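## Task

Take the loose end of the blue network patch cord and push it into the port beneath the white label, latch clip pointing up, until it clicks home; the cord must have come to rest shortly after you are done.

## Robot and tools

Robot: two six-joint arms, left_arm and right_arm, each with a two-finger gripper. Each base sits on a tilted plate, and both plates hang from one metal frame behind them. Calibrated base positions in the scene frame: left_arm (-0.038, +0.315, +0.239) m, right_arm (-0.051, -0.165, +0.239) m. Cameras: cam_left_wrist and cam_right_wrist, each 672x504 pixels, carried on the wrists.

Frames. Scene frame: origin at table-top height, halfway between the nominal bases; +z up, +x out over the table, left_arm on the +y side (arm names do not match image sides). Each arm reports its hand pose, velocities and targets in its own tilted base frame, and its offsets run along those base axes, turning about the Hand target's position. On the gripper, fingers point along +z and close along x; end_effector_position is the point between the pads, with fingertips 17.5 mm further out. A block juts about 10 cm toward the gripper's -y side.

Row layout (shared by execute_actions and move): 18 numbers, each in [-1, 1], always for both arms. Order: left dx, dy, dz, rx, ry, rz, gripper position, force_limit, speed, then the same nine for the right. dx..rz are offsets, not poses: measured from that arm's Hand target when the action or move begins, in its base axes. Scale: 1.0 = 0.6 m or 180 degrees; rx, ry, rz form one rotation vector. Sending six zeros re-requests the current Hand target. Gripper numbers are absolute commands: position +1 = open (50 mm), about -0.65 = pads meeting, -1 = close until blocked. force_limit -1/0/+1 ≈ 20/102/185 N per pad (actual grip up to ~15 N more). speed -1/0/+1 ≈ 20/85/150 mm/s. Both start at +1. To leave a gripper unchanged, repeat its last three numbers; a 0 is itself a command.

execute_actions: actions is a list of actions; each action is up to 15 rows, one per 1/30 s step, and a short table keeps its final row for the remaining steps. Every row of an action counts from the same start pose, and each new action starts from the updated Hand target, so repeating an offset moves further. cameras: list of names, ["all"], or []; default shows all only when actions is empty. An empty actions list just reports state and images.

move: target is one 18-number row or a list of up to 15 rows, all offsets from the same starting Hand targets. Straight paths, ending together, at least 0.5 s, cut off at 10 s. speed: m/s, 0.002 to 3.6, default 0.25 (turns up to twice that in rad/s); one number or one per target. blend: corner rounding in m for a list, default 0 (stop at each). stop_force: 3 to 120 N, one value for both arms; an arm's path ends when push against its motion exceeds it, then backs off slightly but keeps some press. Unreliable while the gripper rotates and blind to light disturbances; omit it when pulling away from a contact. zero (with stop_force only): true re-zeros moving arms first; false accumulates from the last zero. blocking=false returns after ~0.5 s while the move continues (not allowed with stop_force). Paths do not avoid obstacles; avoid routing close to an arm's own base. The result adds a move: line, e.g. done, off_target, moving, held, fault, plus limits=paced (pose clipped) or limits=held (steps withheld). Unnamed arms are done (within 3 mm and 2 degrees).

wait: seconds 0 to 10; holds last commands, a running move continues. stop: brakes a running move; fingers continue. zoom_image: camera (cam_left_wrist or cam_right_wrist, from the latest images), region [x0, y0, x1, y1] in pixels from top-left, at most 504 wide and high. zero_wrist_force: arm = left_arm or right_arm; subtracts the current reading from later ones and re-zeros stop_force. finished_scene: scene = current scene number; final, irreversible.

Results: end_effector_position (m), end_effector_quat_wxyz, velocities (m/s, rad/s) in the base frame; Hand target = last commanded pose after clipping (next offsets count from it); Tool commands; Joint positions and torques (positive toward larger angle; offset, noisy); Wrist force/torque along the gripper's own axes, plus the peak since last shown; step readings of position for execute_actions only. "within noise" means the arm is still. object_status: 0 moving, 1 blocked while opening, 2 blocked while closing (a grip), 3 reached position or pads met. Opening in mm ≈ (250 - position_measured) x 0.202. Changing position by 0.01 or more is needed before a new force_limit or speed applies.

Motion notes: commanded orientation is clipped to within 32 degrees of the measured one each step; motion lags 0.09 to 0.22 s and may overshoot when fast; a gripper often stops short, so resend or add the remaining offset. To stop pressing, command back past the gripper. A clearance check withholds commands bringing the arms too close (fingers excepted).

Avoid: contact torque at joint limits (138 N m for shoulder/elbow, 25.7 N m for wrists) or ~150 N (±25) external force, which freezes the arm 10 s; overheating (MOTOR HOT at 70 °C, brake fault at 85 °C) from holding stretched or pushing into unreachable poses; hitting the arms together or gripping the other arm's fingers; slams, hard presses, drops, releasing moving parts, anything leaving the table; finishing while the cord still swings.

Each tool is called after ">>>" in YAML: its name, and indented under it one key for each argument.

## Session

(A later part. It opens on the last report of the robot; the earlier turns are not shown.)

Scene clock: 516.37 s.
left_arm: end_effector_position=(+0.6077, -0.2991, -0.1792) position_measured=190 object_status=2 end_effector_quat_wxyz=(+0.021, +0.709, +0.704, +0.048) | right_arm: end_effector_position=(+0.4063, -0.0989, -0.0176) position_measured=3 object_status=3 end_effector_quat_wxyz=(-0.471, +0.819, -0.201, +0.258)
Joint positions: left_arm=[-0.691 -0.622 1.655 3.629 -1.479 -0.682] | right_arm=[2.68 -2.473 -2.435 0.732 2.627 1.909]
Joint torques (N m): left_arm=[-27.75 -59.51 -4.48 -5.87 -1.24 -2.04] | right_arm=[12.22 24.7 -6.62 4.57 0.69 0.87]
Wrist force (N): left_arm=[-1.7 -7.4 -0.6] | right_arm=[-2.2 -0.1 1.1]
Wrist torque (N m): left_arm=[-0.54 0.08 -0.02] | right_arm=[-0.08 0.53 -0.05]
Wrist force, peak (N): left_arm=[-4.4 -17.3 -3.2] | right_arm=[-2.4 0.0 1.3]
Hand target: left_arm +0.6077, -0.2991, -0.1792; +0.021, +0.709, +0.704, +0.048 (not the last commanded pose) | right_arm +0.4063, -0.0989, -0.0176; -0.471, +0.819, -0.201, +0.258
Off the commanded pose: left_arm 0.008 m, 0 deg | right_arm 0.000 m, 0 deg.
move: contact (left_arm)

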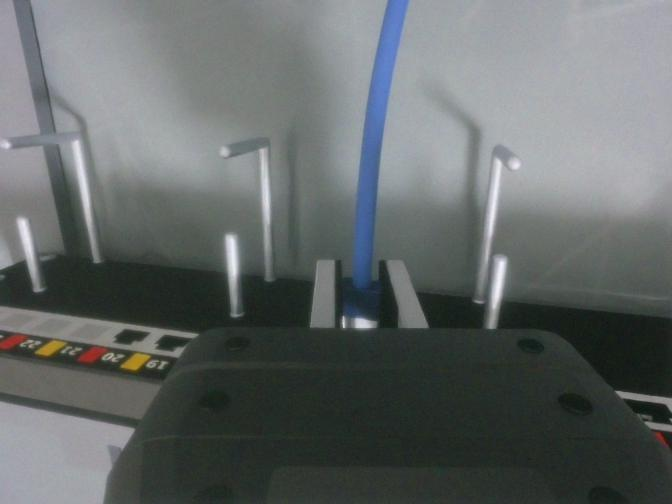

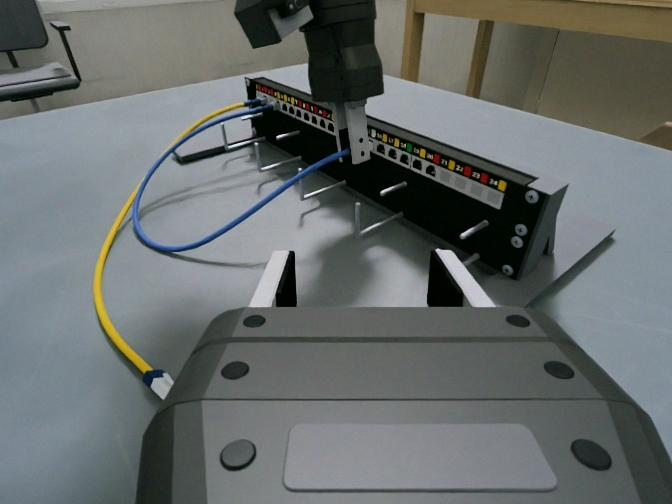

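>>> move:
  target:
    - [-0.0016,0,-0.0001,0,0,0,-1,-0.6,-0.7,0,0,0,0,0,0,1,-0.6,0]
    - [-0.0016,0.0007,0.0001,0,0,0,-1,-0.6,-0.7,0,0,0,0,0,0,1,-0.6,0]
  speed: 0.02

>>> move:
  target: [0.014,-0.0001,0.0013,0,0,0,-1,-0.6,-0.7,0,0,0,0,0,0,1,-0.6,0]
  speed: 0.01
  stop_force: 6

>>> move:
  target:
    - [-0.0016,0,-0.0001,0,0,0,-1,-0.6,-0.7,0,0,0,0,0,0,1,-0.6,0]
    - [-0.0016,-0.0002,-0.0009,0,0,0,-1,-0.6,-0.7,0,0,0,0,0,0,1,-0.6,0]
  speed: 0.02

>>> move:
  target: [0.014,-0.0001,0.0013,0,0,0,-1,-0.6,-0.7,0,0,0,0,0,0,1,-0.6,0]
  speed: 0.01
  stop_force: 6
  cameras: ["all"]

>>> zoom_image:
  camera: "cam_right_wrist"
  region: [345, 125, 385, 165]

Scene clock: 525.33 s.
left_arm: end_effector_position=(+0.6066, -0.2989, -0.1792) position_measured=190 object_status=2 end_effector_quat_wxyz=(+0.021, +0.709, +0.704, +0.048) | right_arm: end_effector_position=(+0.4063, -0.0989, -0.0176) position_measured=3 object_status=3 end_effector_quat_wxyz=(-0.471, +0.819, -0.201, +0.258)
Joint positions: left_arm=[-0.692 -0.624 1.659 3.627 -1.479 -0.683] | right_arm=[2.68 -2.473 -2.435 0.732 2.627 1.909]
Joint torques (N m): left_arm=[-5.26 -57.26 -2.88 -5.02 -0.6 2.59] | right_arm=[11.67 24.66 -6.34 4.67 0.76 0.86]
Wrist force (N): left_arm=[-2.9 -3.5 -3.1] | right_arm=[-2.4 -0.1 1.1]
Wrist torque (N m): left_arm=[-0.45 0.13 0.07] | right_arm=[-0.09 0.56 -0.05]
Wrist force, peak (N): left_arm=[-1.7 -7.7 -0.5] | right_arm=[-2.5 -0.1 1.2]
Hand target: left_arm +0.6067, -0.2987, -0.1792; +0.021, +0.709, +0.704, +0.048 | right_arm +0.4063, -0.0989, -0.0176; -0.471, +0.819, -0.201, +0.258
Off the commanded pose: left_arm 0.000 m, 0 deg | right_arm 0.000 m, 0 deg.
move: done

Scene clock: 526.53 s.
left_arm: end_effector_position=(+0.6076, -0.2987, -0.1790) position_measured=190 object_status=2 end_effector_quat_wxyz=(+0.021, +0.709, +0.704, +0.048) | right_arm: end_effector_position=(+0.4063, -0.0989, -0.0176) position_measured=3 object_status=3 end_effector_quat_wxyz=(-0.471, +0.819, -0.201, +0.258)
Joint positions: left_arm=[-0.691 -0.623 1.656 3.629 -1.479 -0.682] | right_arm=[2.68 -2.473 -2.435 0.732 2.627 1.909]
Joint torques (N m): left_arm=[-26.57 -60.44 -5.09 -6.17 1.37 -2.07] | right_arm=[12.18 24.57 -6.24 4.6 0.66 0.88]
Wrist force (N): left_arm=[-2.3 -9.4 -2.2] | right_arm=[-2.3 0.0 1.1]
Wrist torque (N m): left_arm=[-0.62 0.08 -0.01] | right_arm=[-0.07 0.56 -0.05]
Wrist force, peak (N): left_arm=[-3.9 -16.6 -3.8] | right_arm=[-2.5 -0.2 1.2]
Hand target: left_arm +0.6076, -0.2987, -0.1790; +0.021, +0.709, +0.704, +0.048 (not the last commanded pose) | right_arm +0.4063, -0.0989, -0.0176; -0.471, +0.819, -0.201, +0.258
Off the commanded pose: left_arm 0.008 m, 0 deg | right_arm 0.000 m, 0 deg.
move: contact (left_arm)

Scene clock: 527.30 s.
left_arm: end_effector_position=(+0.6066, -0.2988, -0.1794) position_measured=190 object_status=2 end_effector_quat_wxyz=(+0.021, +0.709, +0.704, +0.048) | right_arm: end_effector_position=(+0.4063, -0.0989, -0.0176) position_measured=3 object_status=3 end_effector_quat_wxyz=(-0.471, +0.819, -0.201, +0.258)
Joint positions: left_arm=[-0.692 -0.623 1.659 3.626 -1.479 -0.683] | right_arm=[2.68 -2.473 -2.435 0.732 2.627 1.909]
Joint torques (N m): left_arm=[-27.53 -32.72 -18.02 -5.17 1.86 -2.14] | right_arm=[11.78 24.68 -6.46 4.66 0.74 0.9]
Wrist force (N): left_arm=[-2.7 -3.4 -2.7] | right_arm=[-2.3 0.0 1.1]
Wrist torque (N m): left_arm=[-0.45 0.09 0.10] | right_arm=[-0.07 0.54 -0.05]
Wrist force, peak (N): left_arm=[-2.5 -9.3 -2.1] | right_arm=[-2.5 -0.2 1.1]
Hand target: left_arm +0.6066, -0.2988, -0.1795; +0.021, +0.709, +0.704, +0.048 | right_arm +0.4063, -0.0989, -0.0176; -0.471, +0.819, -0.201, +0.258
Off the commanded pose: left_arm 0.000 m, 0 deg | right_arm 0.000 m, 0 deg.
move: done

Scene clock: 528.57 s.
left_arm: end_effector_position=(+0.6078, -0.2989, -0.1794) position_measured=190 object_status=2 end_effector_quat_wxyz=(+0.021, +0.709, +0.704, +0.048) | right_arm: end_effector_position=(+0.4063, -0.0989, -0.0176) position_measured=3 object_status=3 end_effector_quat_wxyz=(-0.471, +0.819, -0.201, +0.258)
Joint positions: left_arm=[-0.691 -0.622 1.655 3.629 -1.479 -0.682] | right_arm=[2.68 -2.473 -2.435 0.732 2.627 1.909]
Joint torques (N m): left_arm=[-27.9 -59.96 -4.66 -5.51 0.33 -2.08] | right_arm=[11.94 24.24 -6.22 4.66 0.62 0.83]
Wrist force (N): left_arm=[-1.9 -5.2 0.1] | right_arm=[-2.2 0.0 1.1]
Wrist torque (N m): left_arm=[-0.47 0.12 -0.01] | right_arm=[-0.06 0.54 -0.05]
Wrist force, peak (N): left_arm=[-2.6 -10.7 0.6] | right_arm=[-2.4 -0.1 1.4]
Hand target: left_arm +0.6078, -0.2989, -0.1794; +0.021, +0.709, +0.704, +0.048 (not the last commanded pose) | right_arm +0.4063, -0.0989, -0.0176; -0.471, +0.819, -0.201, +0.258
Off the commanded pose: left_arm 0.007 m, 0 deg | right_arm 0.000 m, 0 deg.
move: contact (left_arm)

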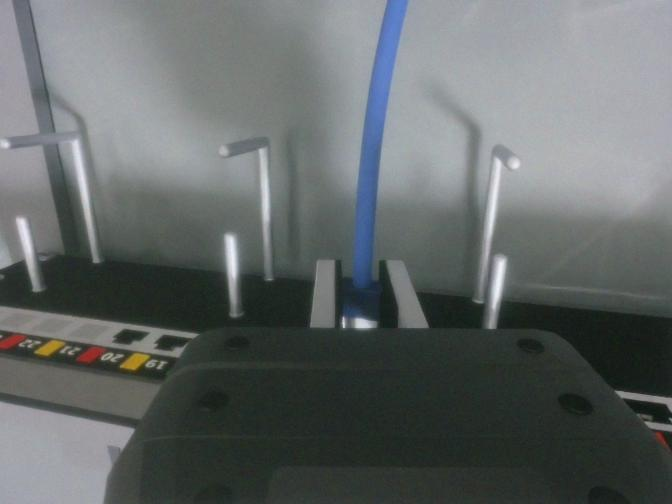

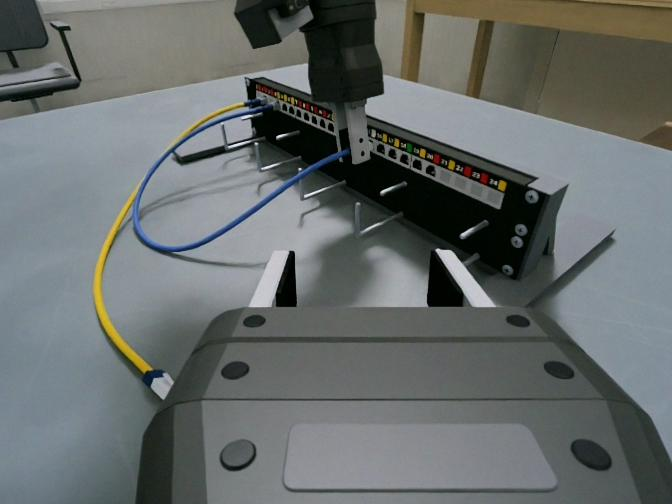

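Scaled by 12.600 from the camera's 672x504 image, which has a finer 960x720 frame.

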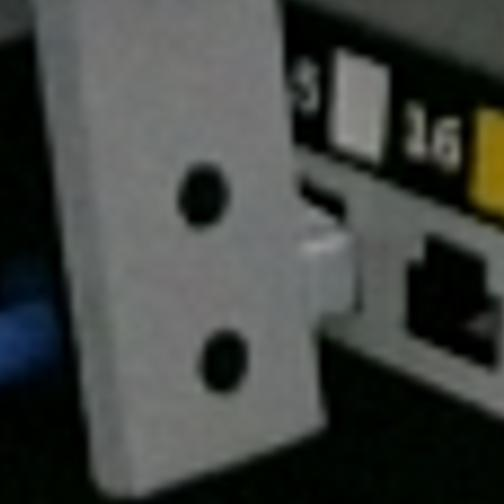

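>>> move:
  target: [0.001,0.0009,0.0001,0,0,0,-1,-0.6,-0.7,0,0,0,0,0,0,1,-0.6,0]
  speed: 0.004
  stop_force: 12

>>> move:
  target: [0.001,0.0003,-0.001,0,0,0,-1,-0.6,-0.7,0,0,0,0,0,0,1,-0.6,0]
  speed: 0.004
  stop_force: 12
  cameras: ["cam_right_wrist"]

>>> zoom_image:
  camera: "cam_right_wrist"
  region: [360, 135, 380, 155]

Scene clock: 537.43 s.
left_arm: end_effector_position=(+0.6084, -0.2985, -0.1793) position_measured=190 object_status=2 end_effector_quat_wxyz=(+0.021, +0.709, +0.704, +0.048) | right_arm: end_effector_position=(+0.4063, -0.0989, -0.0176) position_measured=3 object_status=3 end_effector_quat_wxyz=(-0.471, +0.819, -0.201, +0.258)
Joint positions: left_arm=[-0.69 -0.622 1.654 3.629 -1.479 -0.681] | right_arm=[2.68 -2.473 -2.435 0.732 2.627 1.909]
Joint torques (N m): left_arm=[-9.09 -48.39 -22.66 -3.79 0.59 0.81] | right_arm=[11.69 24.56 -6.33 4.66 0.74 0.74]
Wrist force (N): left_arm=[-7.2 -17.0 0.6] | right_arm=[-2.2 -0.1 1.1]
Wrist torque (N m): left_arm=[-0.77 0.10 0.04] | right_arm=[-0.08 0.54 -0.05]
Wrist force, peak (N): left_arm=[-7.3 -17.3 0.1] | right_arm=[-2.5 -0.1 1.4]
Hand target: left_arm +0.6083, -0.2985, -0.1792; +0.021, +0.709, +0.704, +0.048 | right_arm +0.4063, -0.0989, -0.0176; -0.471, +0.819, -0.201, +0.258
Off the commanded pose: left_arm 0.000 m, 0 deg | right_arm 0.000 m, 0 deg.
move: contact (left_arm)

Scene clock: 538.57 s.
left_arm: end_effector_position=(+0.6089, -0.2983, -0.1798) position_measured=190 object_status=2 end_effector_quat_wxyz=(+0.021, +0.709, +0.704, +0.048) | right_arm: end_effector_position=(+0.4063, -0.0989, -0.0176) position_measured=3 object_status=3 end_effector_quat_wxyz=(-0.471, +0.819, -0.201, +0.258)
Joint positions: left_arm=[-0.689 -0.62 1.652 3.629 -1.48 -0.68] | right_arm=[2.68 -2.473 -2.435 0.732 2.627 1.909]
Joint torques (N m): left_arm=[2.96 -35.39 -27.96 -5.87 0.64 2.48] | right_arm=[11.7 25.05 -6.26 4.59 0.7 0.74]
Wrist force (N): left_arm=[-10.2 -15.7 -4.7] | right_arm=[-2.2 -0.2 0.9]
Wrist torque (N m): left_arm=[-0.77 0.01 0.16] | right_arm=[-0.11 0.53 -0.05]
Wrist force, peak (N): left_arm=[-10.6 -16.2 -4.5] | right_arm=[-2.4 -0.2 1.4]
Hand target: left_arm +0.6089, -0.2983, -0.1798; +0.021, +0.709, +0.704, +0.048 | right_arm +0.4063, -0.0989, -0.0176; -0.471, +0.819, -0.201, +0.258
Off the commanded pose: left_arm 0.000 m, 0 deg | right_arm 0.000 m, 0 deg.
move: done
Images, in order (width x height): cam_right_wrist 672x504.

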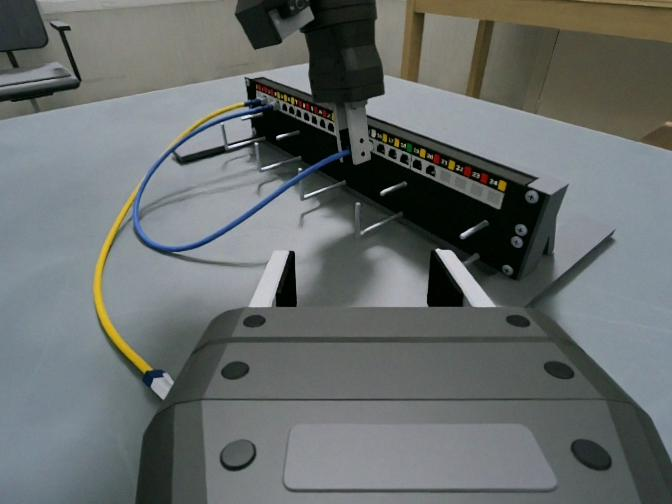

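Scaled by 25.200 from the camera's 672x504 image, which has a finer 960x720 frame.

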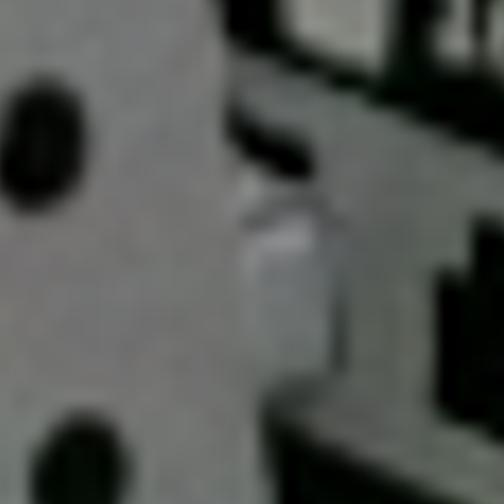

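>>> move:
  target: [0.0008,-0.001,0.0001,0,0,0,-1,-0.6,-0.7,0,0,0,0,0,0,1,-0.6,0]
  speed: 0.004
  stop_force: 12

>>> move:
  target: [0.0015,0,0.0001,0,0,0,-1,-0.6,-0.7,0,0,0,0,0,0,1,-0.6,0]
  speed: 0.004
  stop_force: 12
  cameras: ["cam_right_wrist"]

>>> zoom_image:
  camera: "cam_right_wrist"
  region: [360, 135, 380, 155]

Scene clock: 544.57 s.
left_arm: end_effector_position=(+0.6094, -0.2989, -0.1798) position_measured=190 object_status=2 end_effector_quat_wxyz=(+0.021, +0.709, +0.704, +0.048) | right_arm: end_effector_position=(+0.4063, -0.0989, -0.0176) position_measured=3 object_status=3 end_effector_quat_wxyz=(-0.471, +0.819, -0.201, +0.258)
Joint positions: left_arm=[-0.689 -0.619 1.65 3.631 -1.48 -0.68] | right_arm=[2.68 -2.473 -2.435 0.732 2.627 1.909]
Joint torques (N m): left_arm=[-23.52 -35.25 -30.33 -3.27 2.55 -2.13] | right_arm=[11.67 24.67 -6.63 4.56 0.68 0.7]
Wrist force (N): left_arm=[-2.8 -15.2 -4.5] | right_arm=[-2.4 -0.1 1.1]
Wrist torque (N m): left_arm=[-0.79 0.02 0.01] | right_arm=[-0.09 0.56 -0.05]
Wrist force, peak (N): left_arm=[-10.9 -16.5 -4.6] | right_arm=[-2.4 -0.2 1.3]
Hand target: left_arm +0.6094, -0.2989, -0.1798; +0.021, +0.709, +0.704, +0.048 | right_arm +0.4063, -0.0989, -0.0176; -0.471, +0.819, -0.201, +0.258
Off the commanded pose: left_arm 0.000 m, 0 deg | right_arm 0.000 m, 0 deg.
move: done

Scene clock: 545.70 s.
left_arm: end_effector_position=(+0.6103, -0.2989, -0.1797) position_measured=190 object_status=2 end_effector_quat_wxyz=(+0.021, +0.709, +0.704, +0.048) | right_arm: end_effector_position=(+0.4063, -0.0989, -0.0176) position_measured=3 object_status=3 end_effector_quat_wxyz=(-0.471, +0.819, -0.201, +0.258)
Joint positions: left_arm=[-0.688 -0.618 1.647 3.633 -1.48 -0.679] | right_arm=[2.68 -2.473 -2.435 0.732 2.627 1.909]
Joint torques (N m): left_arm=[-1.4 -34.83 -30.71 -2.68 0.69 2.64] | right_arm=[11.3 24.99 -6.06 4.52 0.69 0.7]
Wrist force (N): left_arm=[-4.5 -14.1 -3.3] | right_arm=[-2.4 0.0 1.1]
Wrist torque (N m): left_arm=[-0.74 0.03 0.02] | right_arm=[-0.07 0.56 -0.05]
Wrist force, peak (N): left_arm=[-2.5 -15.6 -4.1] | right_arm=[-2.5 -0.2 1.1]
Hand target: left_arm +0.6103, -0.2989, -0.1797; +0.021, +0.709, +0.704, +0.048 | right_arm +0.4063, -0.0989, -0.0176; -0.471, +0.819, -0.201, +0.258
Off the commanded pose: left_arm 0.000 m, 0 deg | right_arm 0.000 m, 0 deg.
move: done
Images, in order (width x height): cam_right_wrist 672x504.

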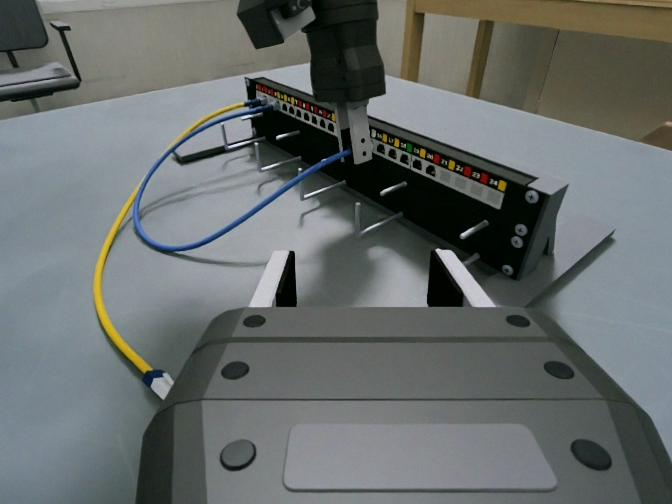

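Scaled by 25.200 from the camera's 672x504 image, which has a finer 960x720 frame.

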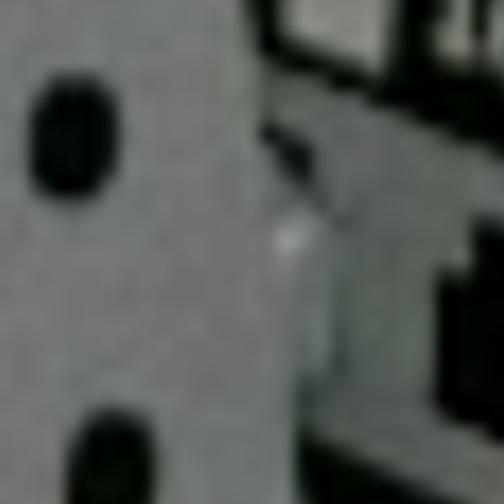

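>>> move:
  target: [0.005,0,0.0005,0,0,0,-1,-0.6,-0.7,0,0,0,0,0,0,1,-0.6,0]
  speed: 0.005
  stop_force: 20
  cameras: ["cam_left_wrist","cam_right_wrist"]

>>> zoom_image:
  camera: "cam_right_wrist"
  region: [360, 135, 380, 155]

>>> zoom_image:
  camera: "cam_left_wrist"
  region: [320, 250, 400, 330]

Scene clock: 551.67 s.
left_arm: end_effector_position=(+0.6133, -0.2989, -0.1794) position_measured=190 object_status=2 end_effector_quat_wxyz=(+0.021, +0.709, +0.704, +0.048) | right_arm: end_effector_position=(+0.4063, -0.0989, -0.0176) position_measured=3 object_status=3 end_effector_quat_wxyz=(-0.471, +0.819, -0.201, +0.258)
Joint positions: left_arm=[-0.686 -0.616 1.639 3.639 -1.48 -0.676] | right_arm=[2.68 -2.473 -2.435 0.732 2.627 1.909]
Joint torques (N m): left_arm=[-0.32 -36.17 -30.48 -3.41 -0.59 2.7] | right_arm=[11.76 25.01 -6.53 4.61 0.67 0.63]
Wrist force (N): left_arm=[-4.4 -17.0 -2.4] | right_arm=[-2.3 0.1 1.1]
Wrist torque (N m): left_arm=[-0.81 -0.05 0.03] | right_arm=[-0.05 0.55 -0.05]
Wrist force, peak (N): left_arm=[-4.0 -17.9 -2.6] | right_arm=[-2.5 -0.1 1.2]
Hand target: left_arm +0.6133, -0.2989, -0.1794; +0.021, +0.709, +0.704, +0.048 | right_arm +0.4063, -0.0989, -0.0176; -0.471, +0.819, -0.201, +0.258
Off the commanded pose: left_arm 0.000 m, 0 deg | right_arm 0.000 m, 0 deg.
move: done

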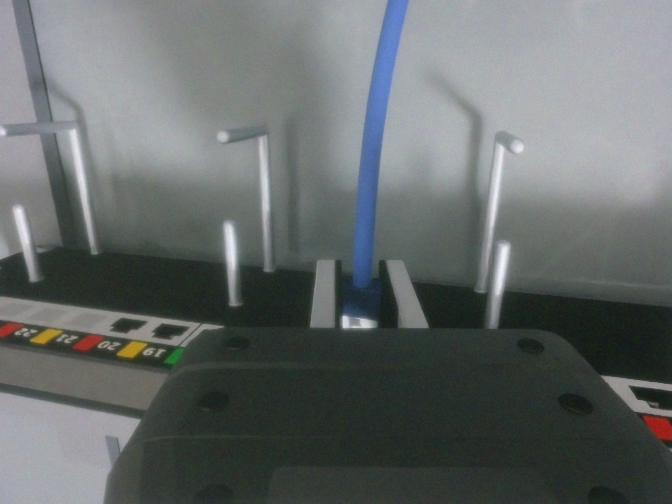

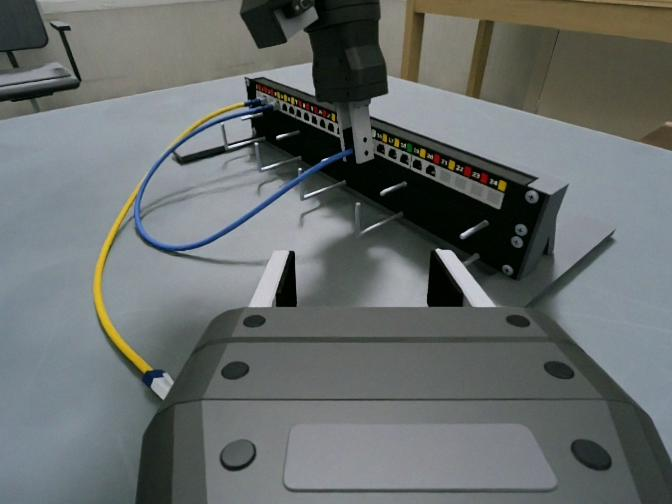

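Scaled by 25.200 from the camera's 672x504 image, which has a finer 960x720 frame.

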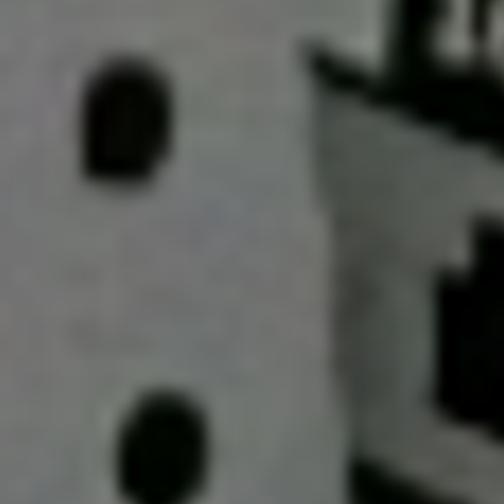

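Scaled by 6.300 from the camera's 672x504 image, which has a finer 960x720 frame.

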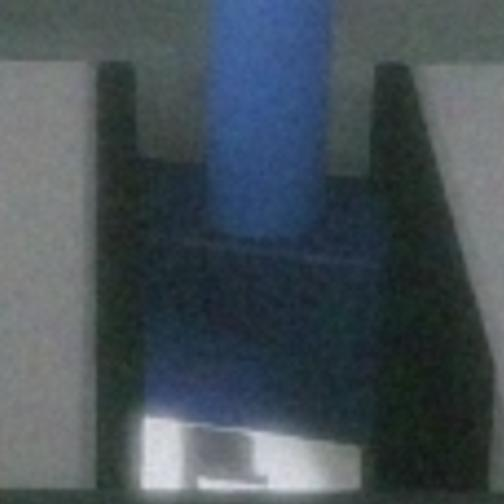

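>>> move:
  target: [0.0025,0,0.0002,0,0,0,-1,-0.6,-0.7,0,0,0,0,0,0,1,-0.6,0]
  speed: 0.005
  stop_force: 15

>>> move:
  target: [-0.0012,0,-0.0001,0,0,0,-0.1,-0.6,-0.7,0,0,0,0,0,0,1,-0.6,0]
  speed: 0.01

>>> move:
  target: [-0.0133,0,-0.0013,0,0,0,-0.1,-0.6,-0.7,0,0,0,0,0,0,1,-0.6,0]
  speed: 0.02
  cameras: ["cam_left_wrist","cam_right_wrist"]

>>> zoom_image:
  camera: "cam_right_wrist"
  region: [340, 125, 380, 165]

>>> zoom_image:
  camera: "cam_left_wrist"
  region: [310, 240, 410, 340]

Scene clock: 559.40 s.
left_arm: end_effector_position=(+0.6148, -0.2989, -0.1793) position_measured=190 object_status=2 end_effector_quat_wxyz=(+0.021, +0.709, +0.704, +0.048) | right_arm: end_effector_position=(+0.4063, -0.0989, -0.0176) position_measured=3 object_status=3 end_effector_quat_wxyz=(-0.471, +0.819, -0.201, +0.258)
Joint positions: left_arm=[-0.684 -0.614 1.634 3.641 -1.48 -0.675] | right_arm=[2.68 -2.473 -2.435 0.732 2.627 1.909]
Joint torques (N m): left_arm=[-0.82 -36.95 -32.28 -3.73 0.23 2.41] | right_arm=[11.54 24.62 -6.49 4.57 0.65 0.58]
Wrist force (N): left_arm=[-4.1 -19.3 -3.9] | right_arm=[-2.3 -0.1 1.1]
Wrist torque (N m): left_arm=[-0.89 -0.08 0.03] | right_arm=[-0.09 0.56 -0.05]
Wrist force, peak (N): left_arm=[-4.3 -20.1 -4.0] | right_arm=[-2.4 -0.2 1.3]
Hand target: left_arm +0.6148, -0.2989, -0.1793; +0.021, +0.709, +0.704, +0.048 | right_arm +0.4063, -0.0989, -0.0176; -0.471, +0.819, -0.201, +0.258
Off the commanded pose: left_arm 0.000 m, 0 deg | right_arm 0.000 m, 0 deg.
move: done

Scene clock: 560.10 s.
left_arm: end_effector_position=(+0.6141, -0.2989, -0.1794) position_measured=167 object_status=3 end_effector_quat_wxyz=(+0.021, +0.709, +0.704, +0.048) | right_arm: end_effector_position=(+0.4063, -0.0989, -0.0176) position_measured=3 object_status=3 end_effector_quat_wxyz=(-0.471, +0.819, -0.201, +0.258)
Joint positions: left_arm=[-0.685 -0.615 1.636 3.64 -1.48 -0.675] | right_arm=[2.68 -2.473 -2.435 0.732 2.627 1.909]
Joint torques (N m): left_arm=[-26.69 -57.43 -2.79 -5.07 1.78 -2.18] | right_arm=[11.11 25.22 -6.22 4.6 0.66 0.6]
Wrist force (N): left_arm=[-2.7 -3.1 -2.9] | right_arm=[-2.2 -0.2 1.1]
Wrist torque (N m): left_arm=[-0.38 0.09 0.03] | right_arm=[-0.10 0.54 -0.05]
Wrist force, peak (N): left_arm=[-4.1 -18.0 -2.9] | right_arm=[-2.5 -0.2 1.2]
Hand target: left_arm +0.6141, -0.2989, -0.1794; +0.021, +0.709, +0.704, +0.048 | right_arm +0.4063, -0.0989, -0.0176; -0.471, +0.819, -0.201, +0.258
Off the commanded pose: left_arm 0.000 m, 0 deg | right_arm 0.000 m, 0 deg.
move: done

Scene clock: 560.90 s.
left_arm: end_effector_position=(+0.6062, -0.2989, -0.1801) position_measured=167 object_status=3 end_effector_quat_wxyz=(+0.021, +0.709, +0.704, +0.048) | right_arm: end_effector_position=(+0.4063, -0.0989, -0.0176) position_measured=3 object_status=3 end_effector_quat_wxyz=(-0.471, +0.819, -0.201, +0.258)
Joint positions: left_arm=[-0.693 -0.622 1.66 3.625 -1.479 -0.683] | right_arm=[2.68 -2.473 -2.435 0.732 2.627 1.909]
Joint torques (N m): left_arm=[-27.05 -57.7 -2.72 -5.28 1.8 -2.02] | right_arm=[10.83 24.49 -6.61 4.6 0.74 0.72]
Wrist force (N): left_arm=[-2.8 -2.9 -2.9] | right_arm=[-2.2 -0.1 1.3]
Wrist torque (N m): left_arm=[-0.34 0.12 0.11] | right_arm=[-0.09 0.55 -0.05]
Wrist force, peak (N): left_arm=[-2.8 -3.5 -2.7] | right_arm=[-2.5 -0.2 1.1]
Hand target: left_arm +0.6061, -0.2989, -0.1801; +0.021, +0.709, +0.704, +0.048 | right_arm +0.4063, -0.0989, -0.0176; -0.471, +0.819, -0.201, +0.258
Off the commanded pose: left_arm 0.000 m, 0 deg | right_arm 0.000 m, 0 deg.
move: done

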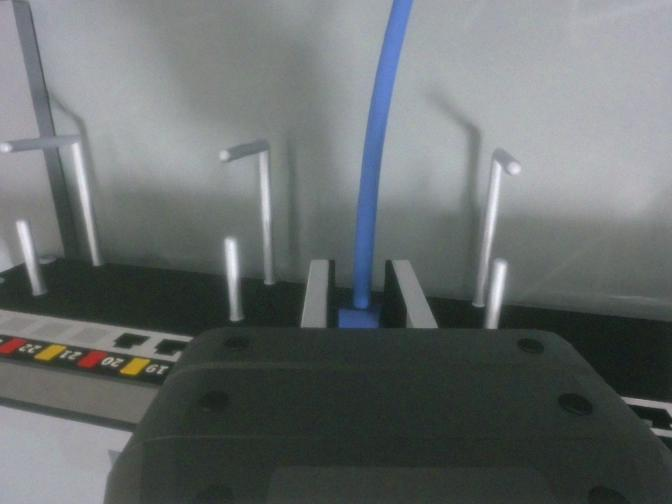

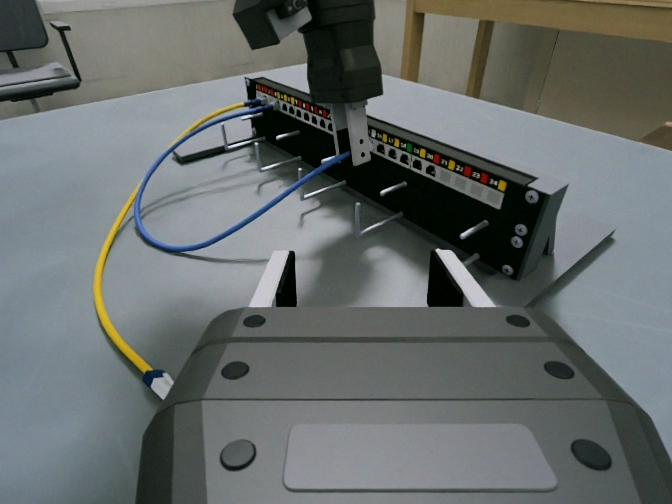

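Scaled by 12.600 from the camera's 672x504 image, which has a finer 960x720 frame.

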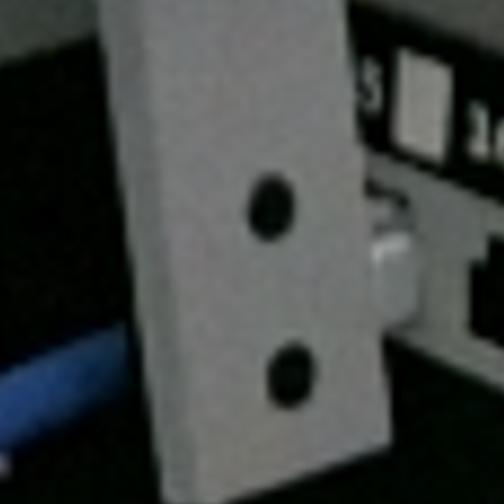

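Scaled by 5.040 from the camera's 672x504 image, which has a finer 960x720 frame.

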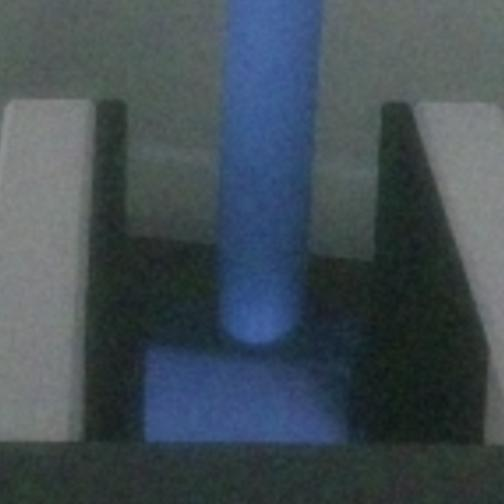

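>>> move:
  target: [0,-0.001,-0.0002,0,0,0,-0.1,-0.6,-0.7,0,0,0,0,0,0,1,-0.6,0]
  speed: 0.02

>>> move:
  target: [0,0,0,0,0,0,-1,-0.5,-0.8,0,0,0,0,0,0,1,-0.6,0]

>>> move:
  target: [0.012,0,0.0012,0,0,0,-1,-0.5,-0.8,0,0,0,0,0,0,1,-0.6,0]
  speed: 0.006
  stop_force: 35
  cameras: ["cam_left_wrist","cam_right_wrist"]

>>> zoom_image:
  camera: "cam_right_wrist"
  region: [340, 125, 380, 165]

>>> zoom_image:
  camera: "cam_left_wrist"
  region: [310, 240, 410, 340]

Scene clock: 566.10 s.
left_arm: end_effector_position=(+0.6061, -0.2995, -0.1802) position_measured=167 object_status=3 end_effector_quat_wxyz=(+0.021, +0.709, +0.704, +0.048) | right_arm: end_effector_position=(+0.4063, -0.0989, -0.0176) position_measured=3 object_status=3 end_effector_quat_wxyz=(-0.471, +0.819, -0.201, +0.258)
Joint positions: left_arm=[-0.693 -0.622 1.659 3.625 -1.479 -0.684] | right_arm=[2.68 -2.473 -2.435 0.732 2.627 1.909]
Joint torques (N m): left_arm=[-26.38 -32.85 -25.74 -1.17 1.85 -2.17] | right_arm=[11.05 24.83 -6.88 4.6 0.67 0.63]
Wrist force (N): left_arm=[-2.7 -2.9 -2.7] | right_arm=[-2.3 0.0 1.2]
Wrist torque (N m): left_arm=[-0.36 0.11 0.12] | right_arm=[-0.07 0.56 -0.05]
Wrist force, peak (N): left_arm=[-3.0 -3.0 -3.1] | right_arm=[-2.5 -0.2 1.1]
Hand target: left_arm +0.6061, -0.2995, -0.1803; +0.021, +0.709, +0.704, +0.048 | right_arm +0.4063, -0.0989, -0.0176; -0.471, +0.819, -0.201, +0.258
Off the commanded pose: left_arm 0.000 m, 0 deg | right_arm 0.000 m, 0 deg.
move: done

Scene clock: 566.60 s.
left_arm: end_effector_position=(+0.6061, -0.2995, -0.1803) position_measured=193 object_status=2 end_effector_quat_wxyz=(+0.021, +0.709, +0.704, +0.048) | right_arm: end_effector_position=(+0.4063, -0.0989, -0.0176) position_measured=3 object_status=3 end_effector_quat_wxyz=(-0.471, +0.819, -0.201, +0.258)
Joint positions: left_arm=[-0.693 -0.622 1.659 3.625 -1.479 -0.684] | right_arm=[2.68 -2.473 -2.435 0.732 2.627 1.909]
Joint torques (N m): left_arm=[-27.47 -34.47 -27.27 -3.17 1.06 -1.95] | right_arm=[11.12 24.67 -6.52 4.45 0.72 0.7]
Wrist force (N): left_arm=[-0.5 -4.7 -2.7] | right_arm=[-2.3 -0.1 1.1]
Wrist torque (N m): left_arm=[-0.42 0.13 0.06] | right_arm=[-0.09 0.56 -0.05]
Wrist force, peak (N): left_arm=[-0.5 -5.0 -3.1] | right_arm=[-2.3 -0.3 1.2]
Hand target: left_arm +0.6061, -0.2995, -0.1803; +0.021, +0.709, +0.704, +0.048 | right_arm +0.4063, -0.0989, -0.0176; -0.471, +0.819, -0.201, +0.258
Off the commanded pose: left_arm 0.000 m, 0 deg | right_arm 0.000 m, 0 deg.
move: done

Scene clock: 568.17 s.
left_arm: end_effector_position=(+0.6080, -0.2996, -0.1801) position_measured=193 object_status=2 end_effector_quat_wxyz=(+0.020, +0.709, +0.704, +0.048) | right_arm: end_effector_position=(+0.4063, -0.0989, -0.0176) position_measured=3 object_status=3 end_effector_quat_wxyz=(-0.471, +0.819, -0.201, +0.258)
Joint positions: left_arm=[-0.691 -0.62 1.653 3.629 -1.48 -0.682] | right_arm=[2.68 -2.473 -2.435 0.732 2.627 1.909]
Joint torques (N m): left_arm=[-19.26 -64.2 -16.63 -9.62 6.46 -2.04] | right_arm=[11.33 24.82 -6.6 4.51 0.59 0.58]
Wrist force (N): left_arm=[0.2 -39.4 -10.8] | right_arm=[-2.4 0.0 1.1]
Wrist torque (N m): left_arm=[-0.91 0.18 -0.09] | right_arm=[-0.06 0.57 -0.05]
Wrist force, peak (N): left_arm=[0.9 -44.2 -11.9] | right_arm=[-2.5 -0.1 1.2]
Hand target: left_arm +0.6080, -0.2996, -0.1801; +0.020, +0.709, +0.704, +0.048 (not the last commanded pose) | right_arm +0.4063, -0.0989, -0.0176; -0.471, +0.819, -0.201, +0.258
Off the commanded pose: left_arm 0.005 m, 0 deg | right_arm 0.000 m, 0 deg.
move: contact (left_arm)

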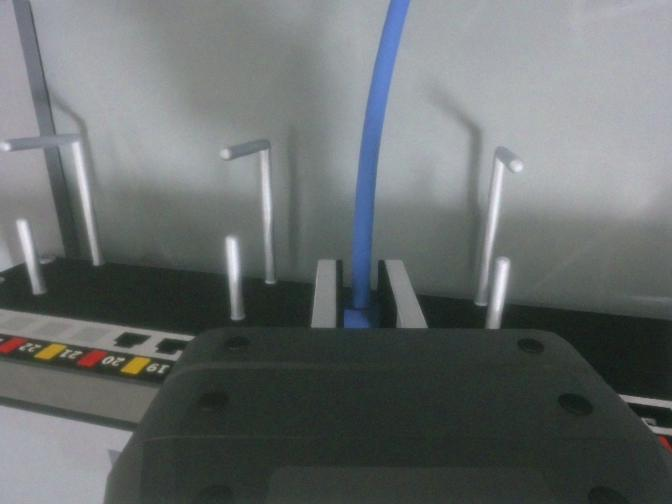

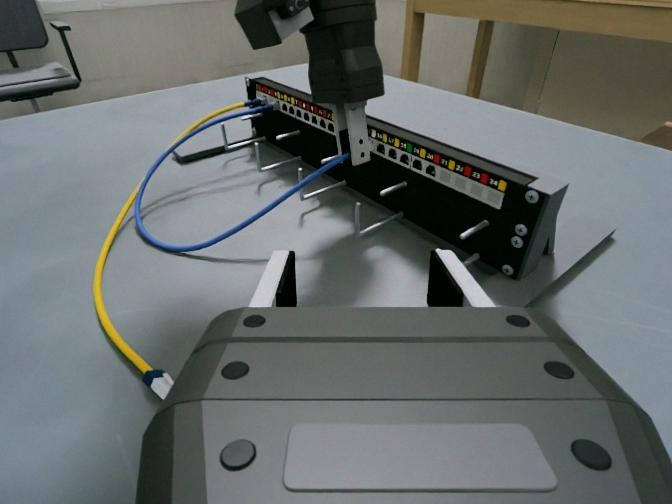

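Scaled by 12.600 from the camera's 672x504 image, which has a finer 960x720 frame.

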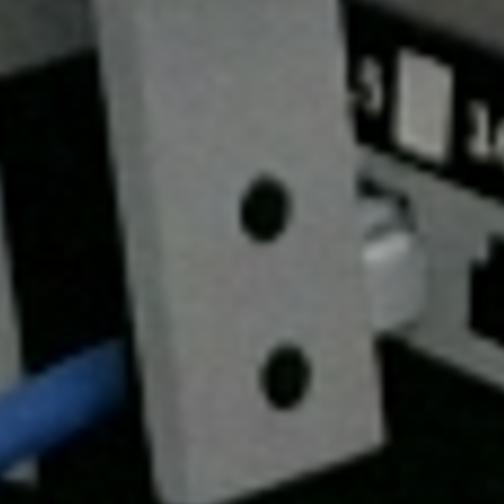

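Scaled by 5.040 from the camera's 672x504 image, which has a finer 960x720 frame.

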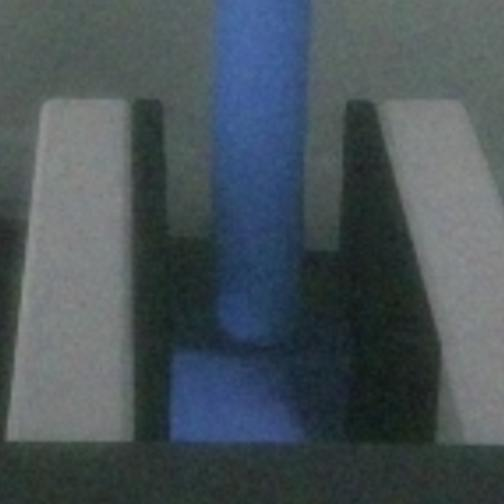

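>>> move:
  target:
    - [-0.0015,0,-0.0001,0,0,0,-0.1,-0.5,-0.8,0,0,0,0,0,0,1,-0.6,0]
    - [-0.0025,-0.0029,-0.001,0.0664,-0.0006,0.0064,-0.1,-0.5,-0.8,0,0,0,0,0,0,1,-0.6,0]
  speed: 0.02
  cameras: ["cam_left_wrist","cam_right_wrist"]

>>> zoom_image:
  camera: "cam_right_wrist"
  region: [340, 125, 380, 165]

>>> zoom_image:
  camera: "cam_left_wrist"
  region: [310, 240, 410, 340]

Scene clock: 582.37 s.
left_arm: end_effector_position=(+0.6065, -0.3013, -0.1807) position_measured=167 object_status=3 end_effector_quat_wxyz=(-0.053, +0.700, +0.702, +0.122) | right_arm: end_effector_position=(+0.4063, -0.0989, -0.0176) position_measured=3 object_status=3 end_effector_quat_wxyz=(-0.471, +0.819, -0.201, +0.258)
Joint positions: left_arm=[-0.756 -0.598 1.563 3.849 -1.324 -0.771] | right_arm=[2.68 -2.473 -2.435 0.732 2.627 1.909]
Joint torques (N m): left_arm=[-27.28 -34.7 -27.26 -0.69 2.22 -2.15] | right_arm=[11.17 24.81 -5.85 4.52 0.64 0.52]
Wrist force (N): left_arm=[-4.0 -4.1 -2.0] | right_arm=[-2.3 0.0 1.3]
Wrist torque (N m): left_arm=[-0.54 0.34 0.15] | right_arm=[-0.06 0.55 -0.05]
Wrist force, peak (N): left_arm=[0.4 -39.7 -10.4] | right_arm=[-2.5 -0.2 1.4]
Hand target: left_arm +0.6065, -0.3013, -0.1807; -0.053, +0.700, +0.702, +0.122 | right_arm +0.4063, -0.0989, -0.0176; -0.471, +0.819, -0.201, +0.258
Off the commanded pose: left_arm 0.000 m, 0 deg | right_arm 0.000 m, 0 deg.
move: done

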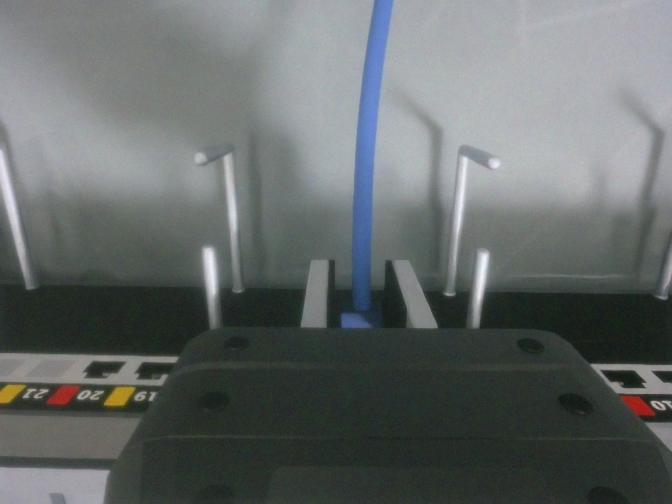

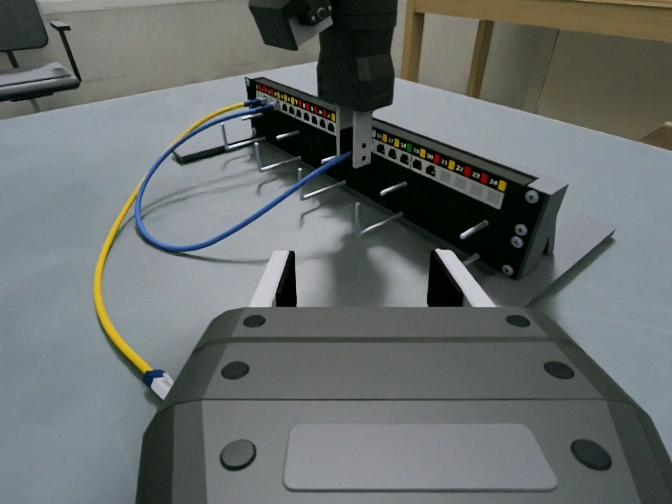

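Scaled by 12.600 from the camera's 672x504 image, which has a finer 960x720 frame.

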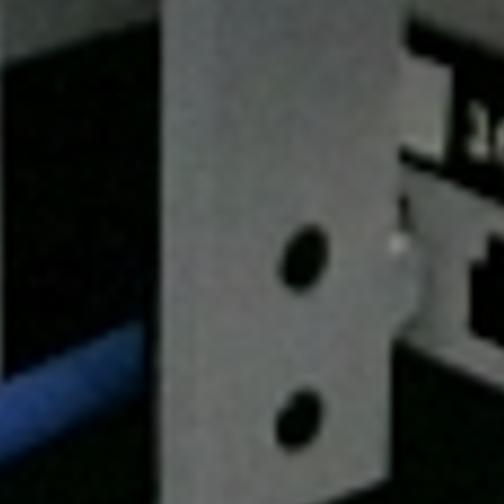

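Scaled by 5.040 from the camera's 672x504 image, which has a finer 960x720 frame.

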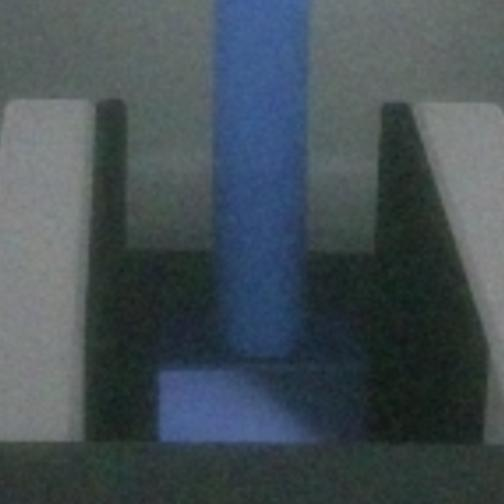

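>>> move:
  target: [0.0017,0.001,0.0004,0,0,0,-0.1,-0.5,-0.8,0,0,0,0,0,0,1,-0.6,0]
  speed: 0.02

>>> move:
  target: [0,0,0,0,0,0,-1,-0.5,-0.8,0,0,0,0,0,0,1,-0.6,0]

>>> move:
  target: [0.014,-0.0001,0.0013,0,0,0,-1,-0.5,-0.8,0,0,0,0,0,0,1,-0.6,0]
  speed: 0.006
  stop_force: 35
  cameras: ["cam_left_wrist","cam_right_wrist"]

>>> zoom_image:
  camera: "cam_left_wrist"
  region: [310, 240, 410, 340]

Scene clock: 588.53 s.
left_arm: end_effector_position=(+0.6075, -0.3007, -0.1805) position_measured=167 object_status=3 end_effector_quat_wxyz=(-0.053, +0.700, +0.702, +0.122) | right_arm: end_effector_position=(+0.4063, -0.0989, -0.0176) position_measured=3 object_status=3 end_effector_quat_wxyz=(-0.471, +0.819, -0.201, +0.258)
Joint positions: left_arm=[-0.754 -0.598 1.562 3.85 -1.324 -0.769] | right_arm=[2.68 -2.473 -2.435 0.732 2.627 1.909]
Joint torques (N m): left_arm=[-5.37 -35.14 -27.57 -1.09 2.2 2.85] | right_arm=[10.7 24.55 -5.97 4.51 0.66 0.58]
Wrist force (N): left_arm=[-3.3 -4.3 -2.0] | right_arm=[-2.1 -0.1 1.0]
Wrist torque (N m): left_arm=[-0.55 0.23 0.02] | right_arm=[-0.09 0.52 -0.05]
Wrist force, peak (N): left_arm=[-3.6 -4.4 -2.0] | right_arm=[-2.5 -0.3 1.3]
Hand target: left_arm +0.6075, -0.3007, -0.1805; -0.053, +0.700, +0.702, +0.122 | right_arm +0.4063, -0.0989, -0.0176; -0.471, +0.819, -0.201, +0.258
Off the commanded pose: left_arm 0.000 m, 0 deg | right_arm 0.000 m, 0 deg.
move: done

Scene clock: 589.03 s.
left_arm: end_effector_position=(+0.6075, -0.3007, -0.1805) position_measured=192 object_status=2 end_effector_quat_wxyz=(-0.053, +0.700, +0.702, +0.122) | right_arm: end_effector_position=(+0.4063, -0.0989, -0.0176) position_measured=3 object_status=3 end_effector_quat_wxyz=(-0.471, +0.819, -0.201, +0.258)
Joint positions: left_arm=[-0.754 -0.598 1.562 3.85 -1.324 -0.769] | right_arm=[2.68 -2.473 -2.435 0.732 2.627 1.909]
Joint torques (N m): left_arm=[-5.4 -35.04 -27.62 -1.05 2.23 2.52] | right_arm=[10.71 24.87 -6.55 4.54 0.72 0.5]
Wrist force (N): left_arm=[-3.8 -5.0 -2.3] | right_arm=[-2.4 -0.2 1.1]
Wrist torque (N m): left_arm=[-0.51 0.18 0.02] | right_arm=[-0.10 0.57 -0.05]
Wrist force, peak (N): left_arm=[-4.1 -5.4 -2.6] | right_arm=[-2.4 -0.1 1.2]
Hand target: left_arm +0.6075, -0.3007, -0.1805; -0.053, +0.700, +0.702, +0.122 | right_arm +0.4063, -0.0989, -0.0176; -0.471, +0.819, -0.201, +0.258
Off the commanded pose: left_arm 0.000 m, 0 deg | right_arm 0.000 m, 0 deg.
move: done

Scene clock: 590.50 s.
left_arm: end_effector_position=(+0.6088, -0.3007, -0.1805) position_measured=192 object_status=2 end_effector_quat_wxyz=(-0.053, +0.700, +0.702, +0.122) | right_arm: end_effector_position=(+0.4063, -0.0989, -0.0176) position_measured=3 object_status=3 end_effector_quat_wxyz=(-0.471, +0.819, -0.201, +0.258)
Joint positions: left_arm=[-0.753 -0.596 1.558 3.853 -1.324 -0.768] | right_arm=[2.68 -2.473 -2.435 0.732 2.627 1.909]
Joint torques (N m): left_arm=[-17.02 -63.03 -16.33 -8.48 6.49 -1.88] | right_arm=[10.97 24.62 -6.81 4.64 0.75 0.44]
Wrist force (N): left_arm=[-1.9 -39.5 -10.4] | right_arm=[-2.2 0.1 1.2]
Wrist torque (N m): left_arm=[-1.06 0.25 0.01] | right_arm=[-0.06 0.54 -0.05]
Wrist force, peak (N): left_arm=[-0.6 -44.8 -11.5] | right_arm=[-2.4 0.0 1.2]
Hand target: left_arm +0.6088, -0.3007, -0.1805; -0.053, +0.700, +0.702, +0.122 (not the last commanded pose) | right_arm +0.4063, -0.0989, -0.0176; -0.471, +0.819, -0.201, +0.258
Off the commanded pose: left_arm 0.007 m, 0 deg | right_arm 0.000 m, 0 deg.
move: contact (left_arm)

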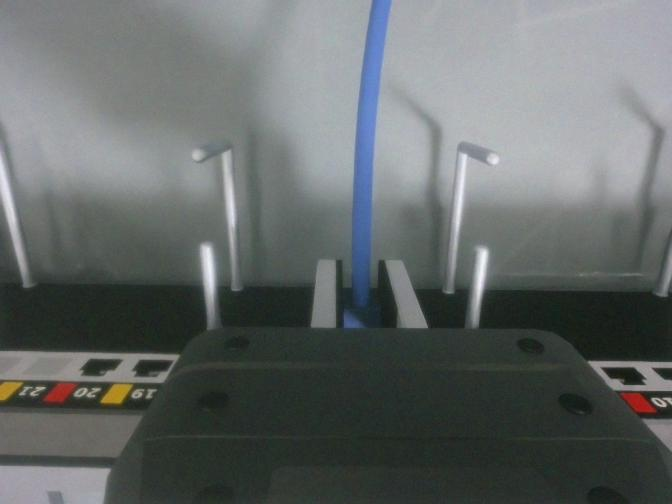

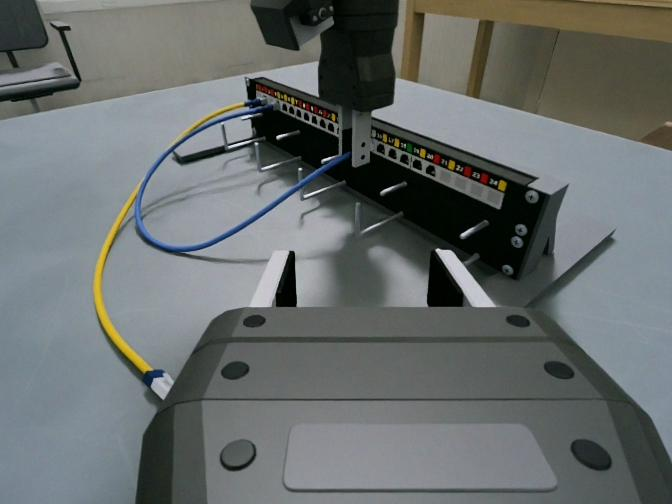

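Scaled by 5.040 from the camera's 672x504 image, which has a finer 960x720 frame.

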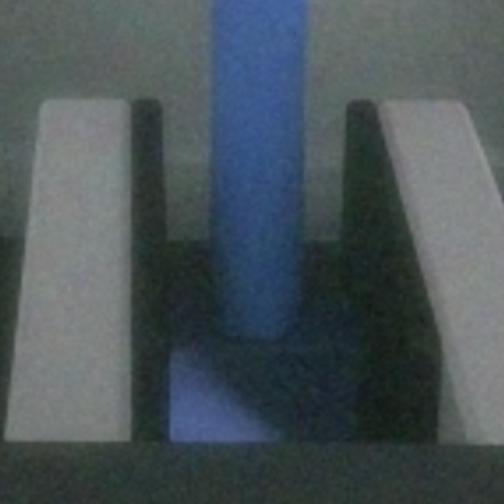

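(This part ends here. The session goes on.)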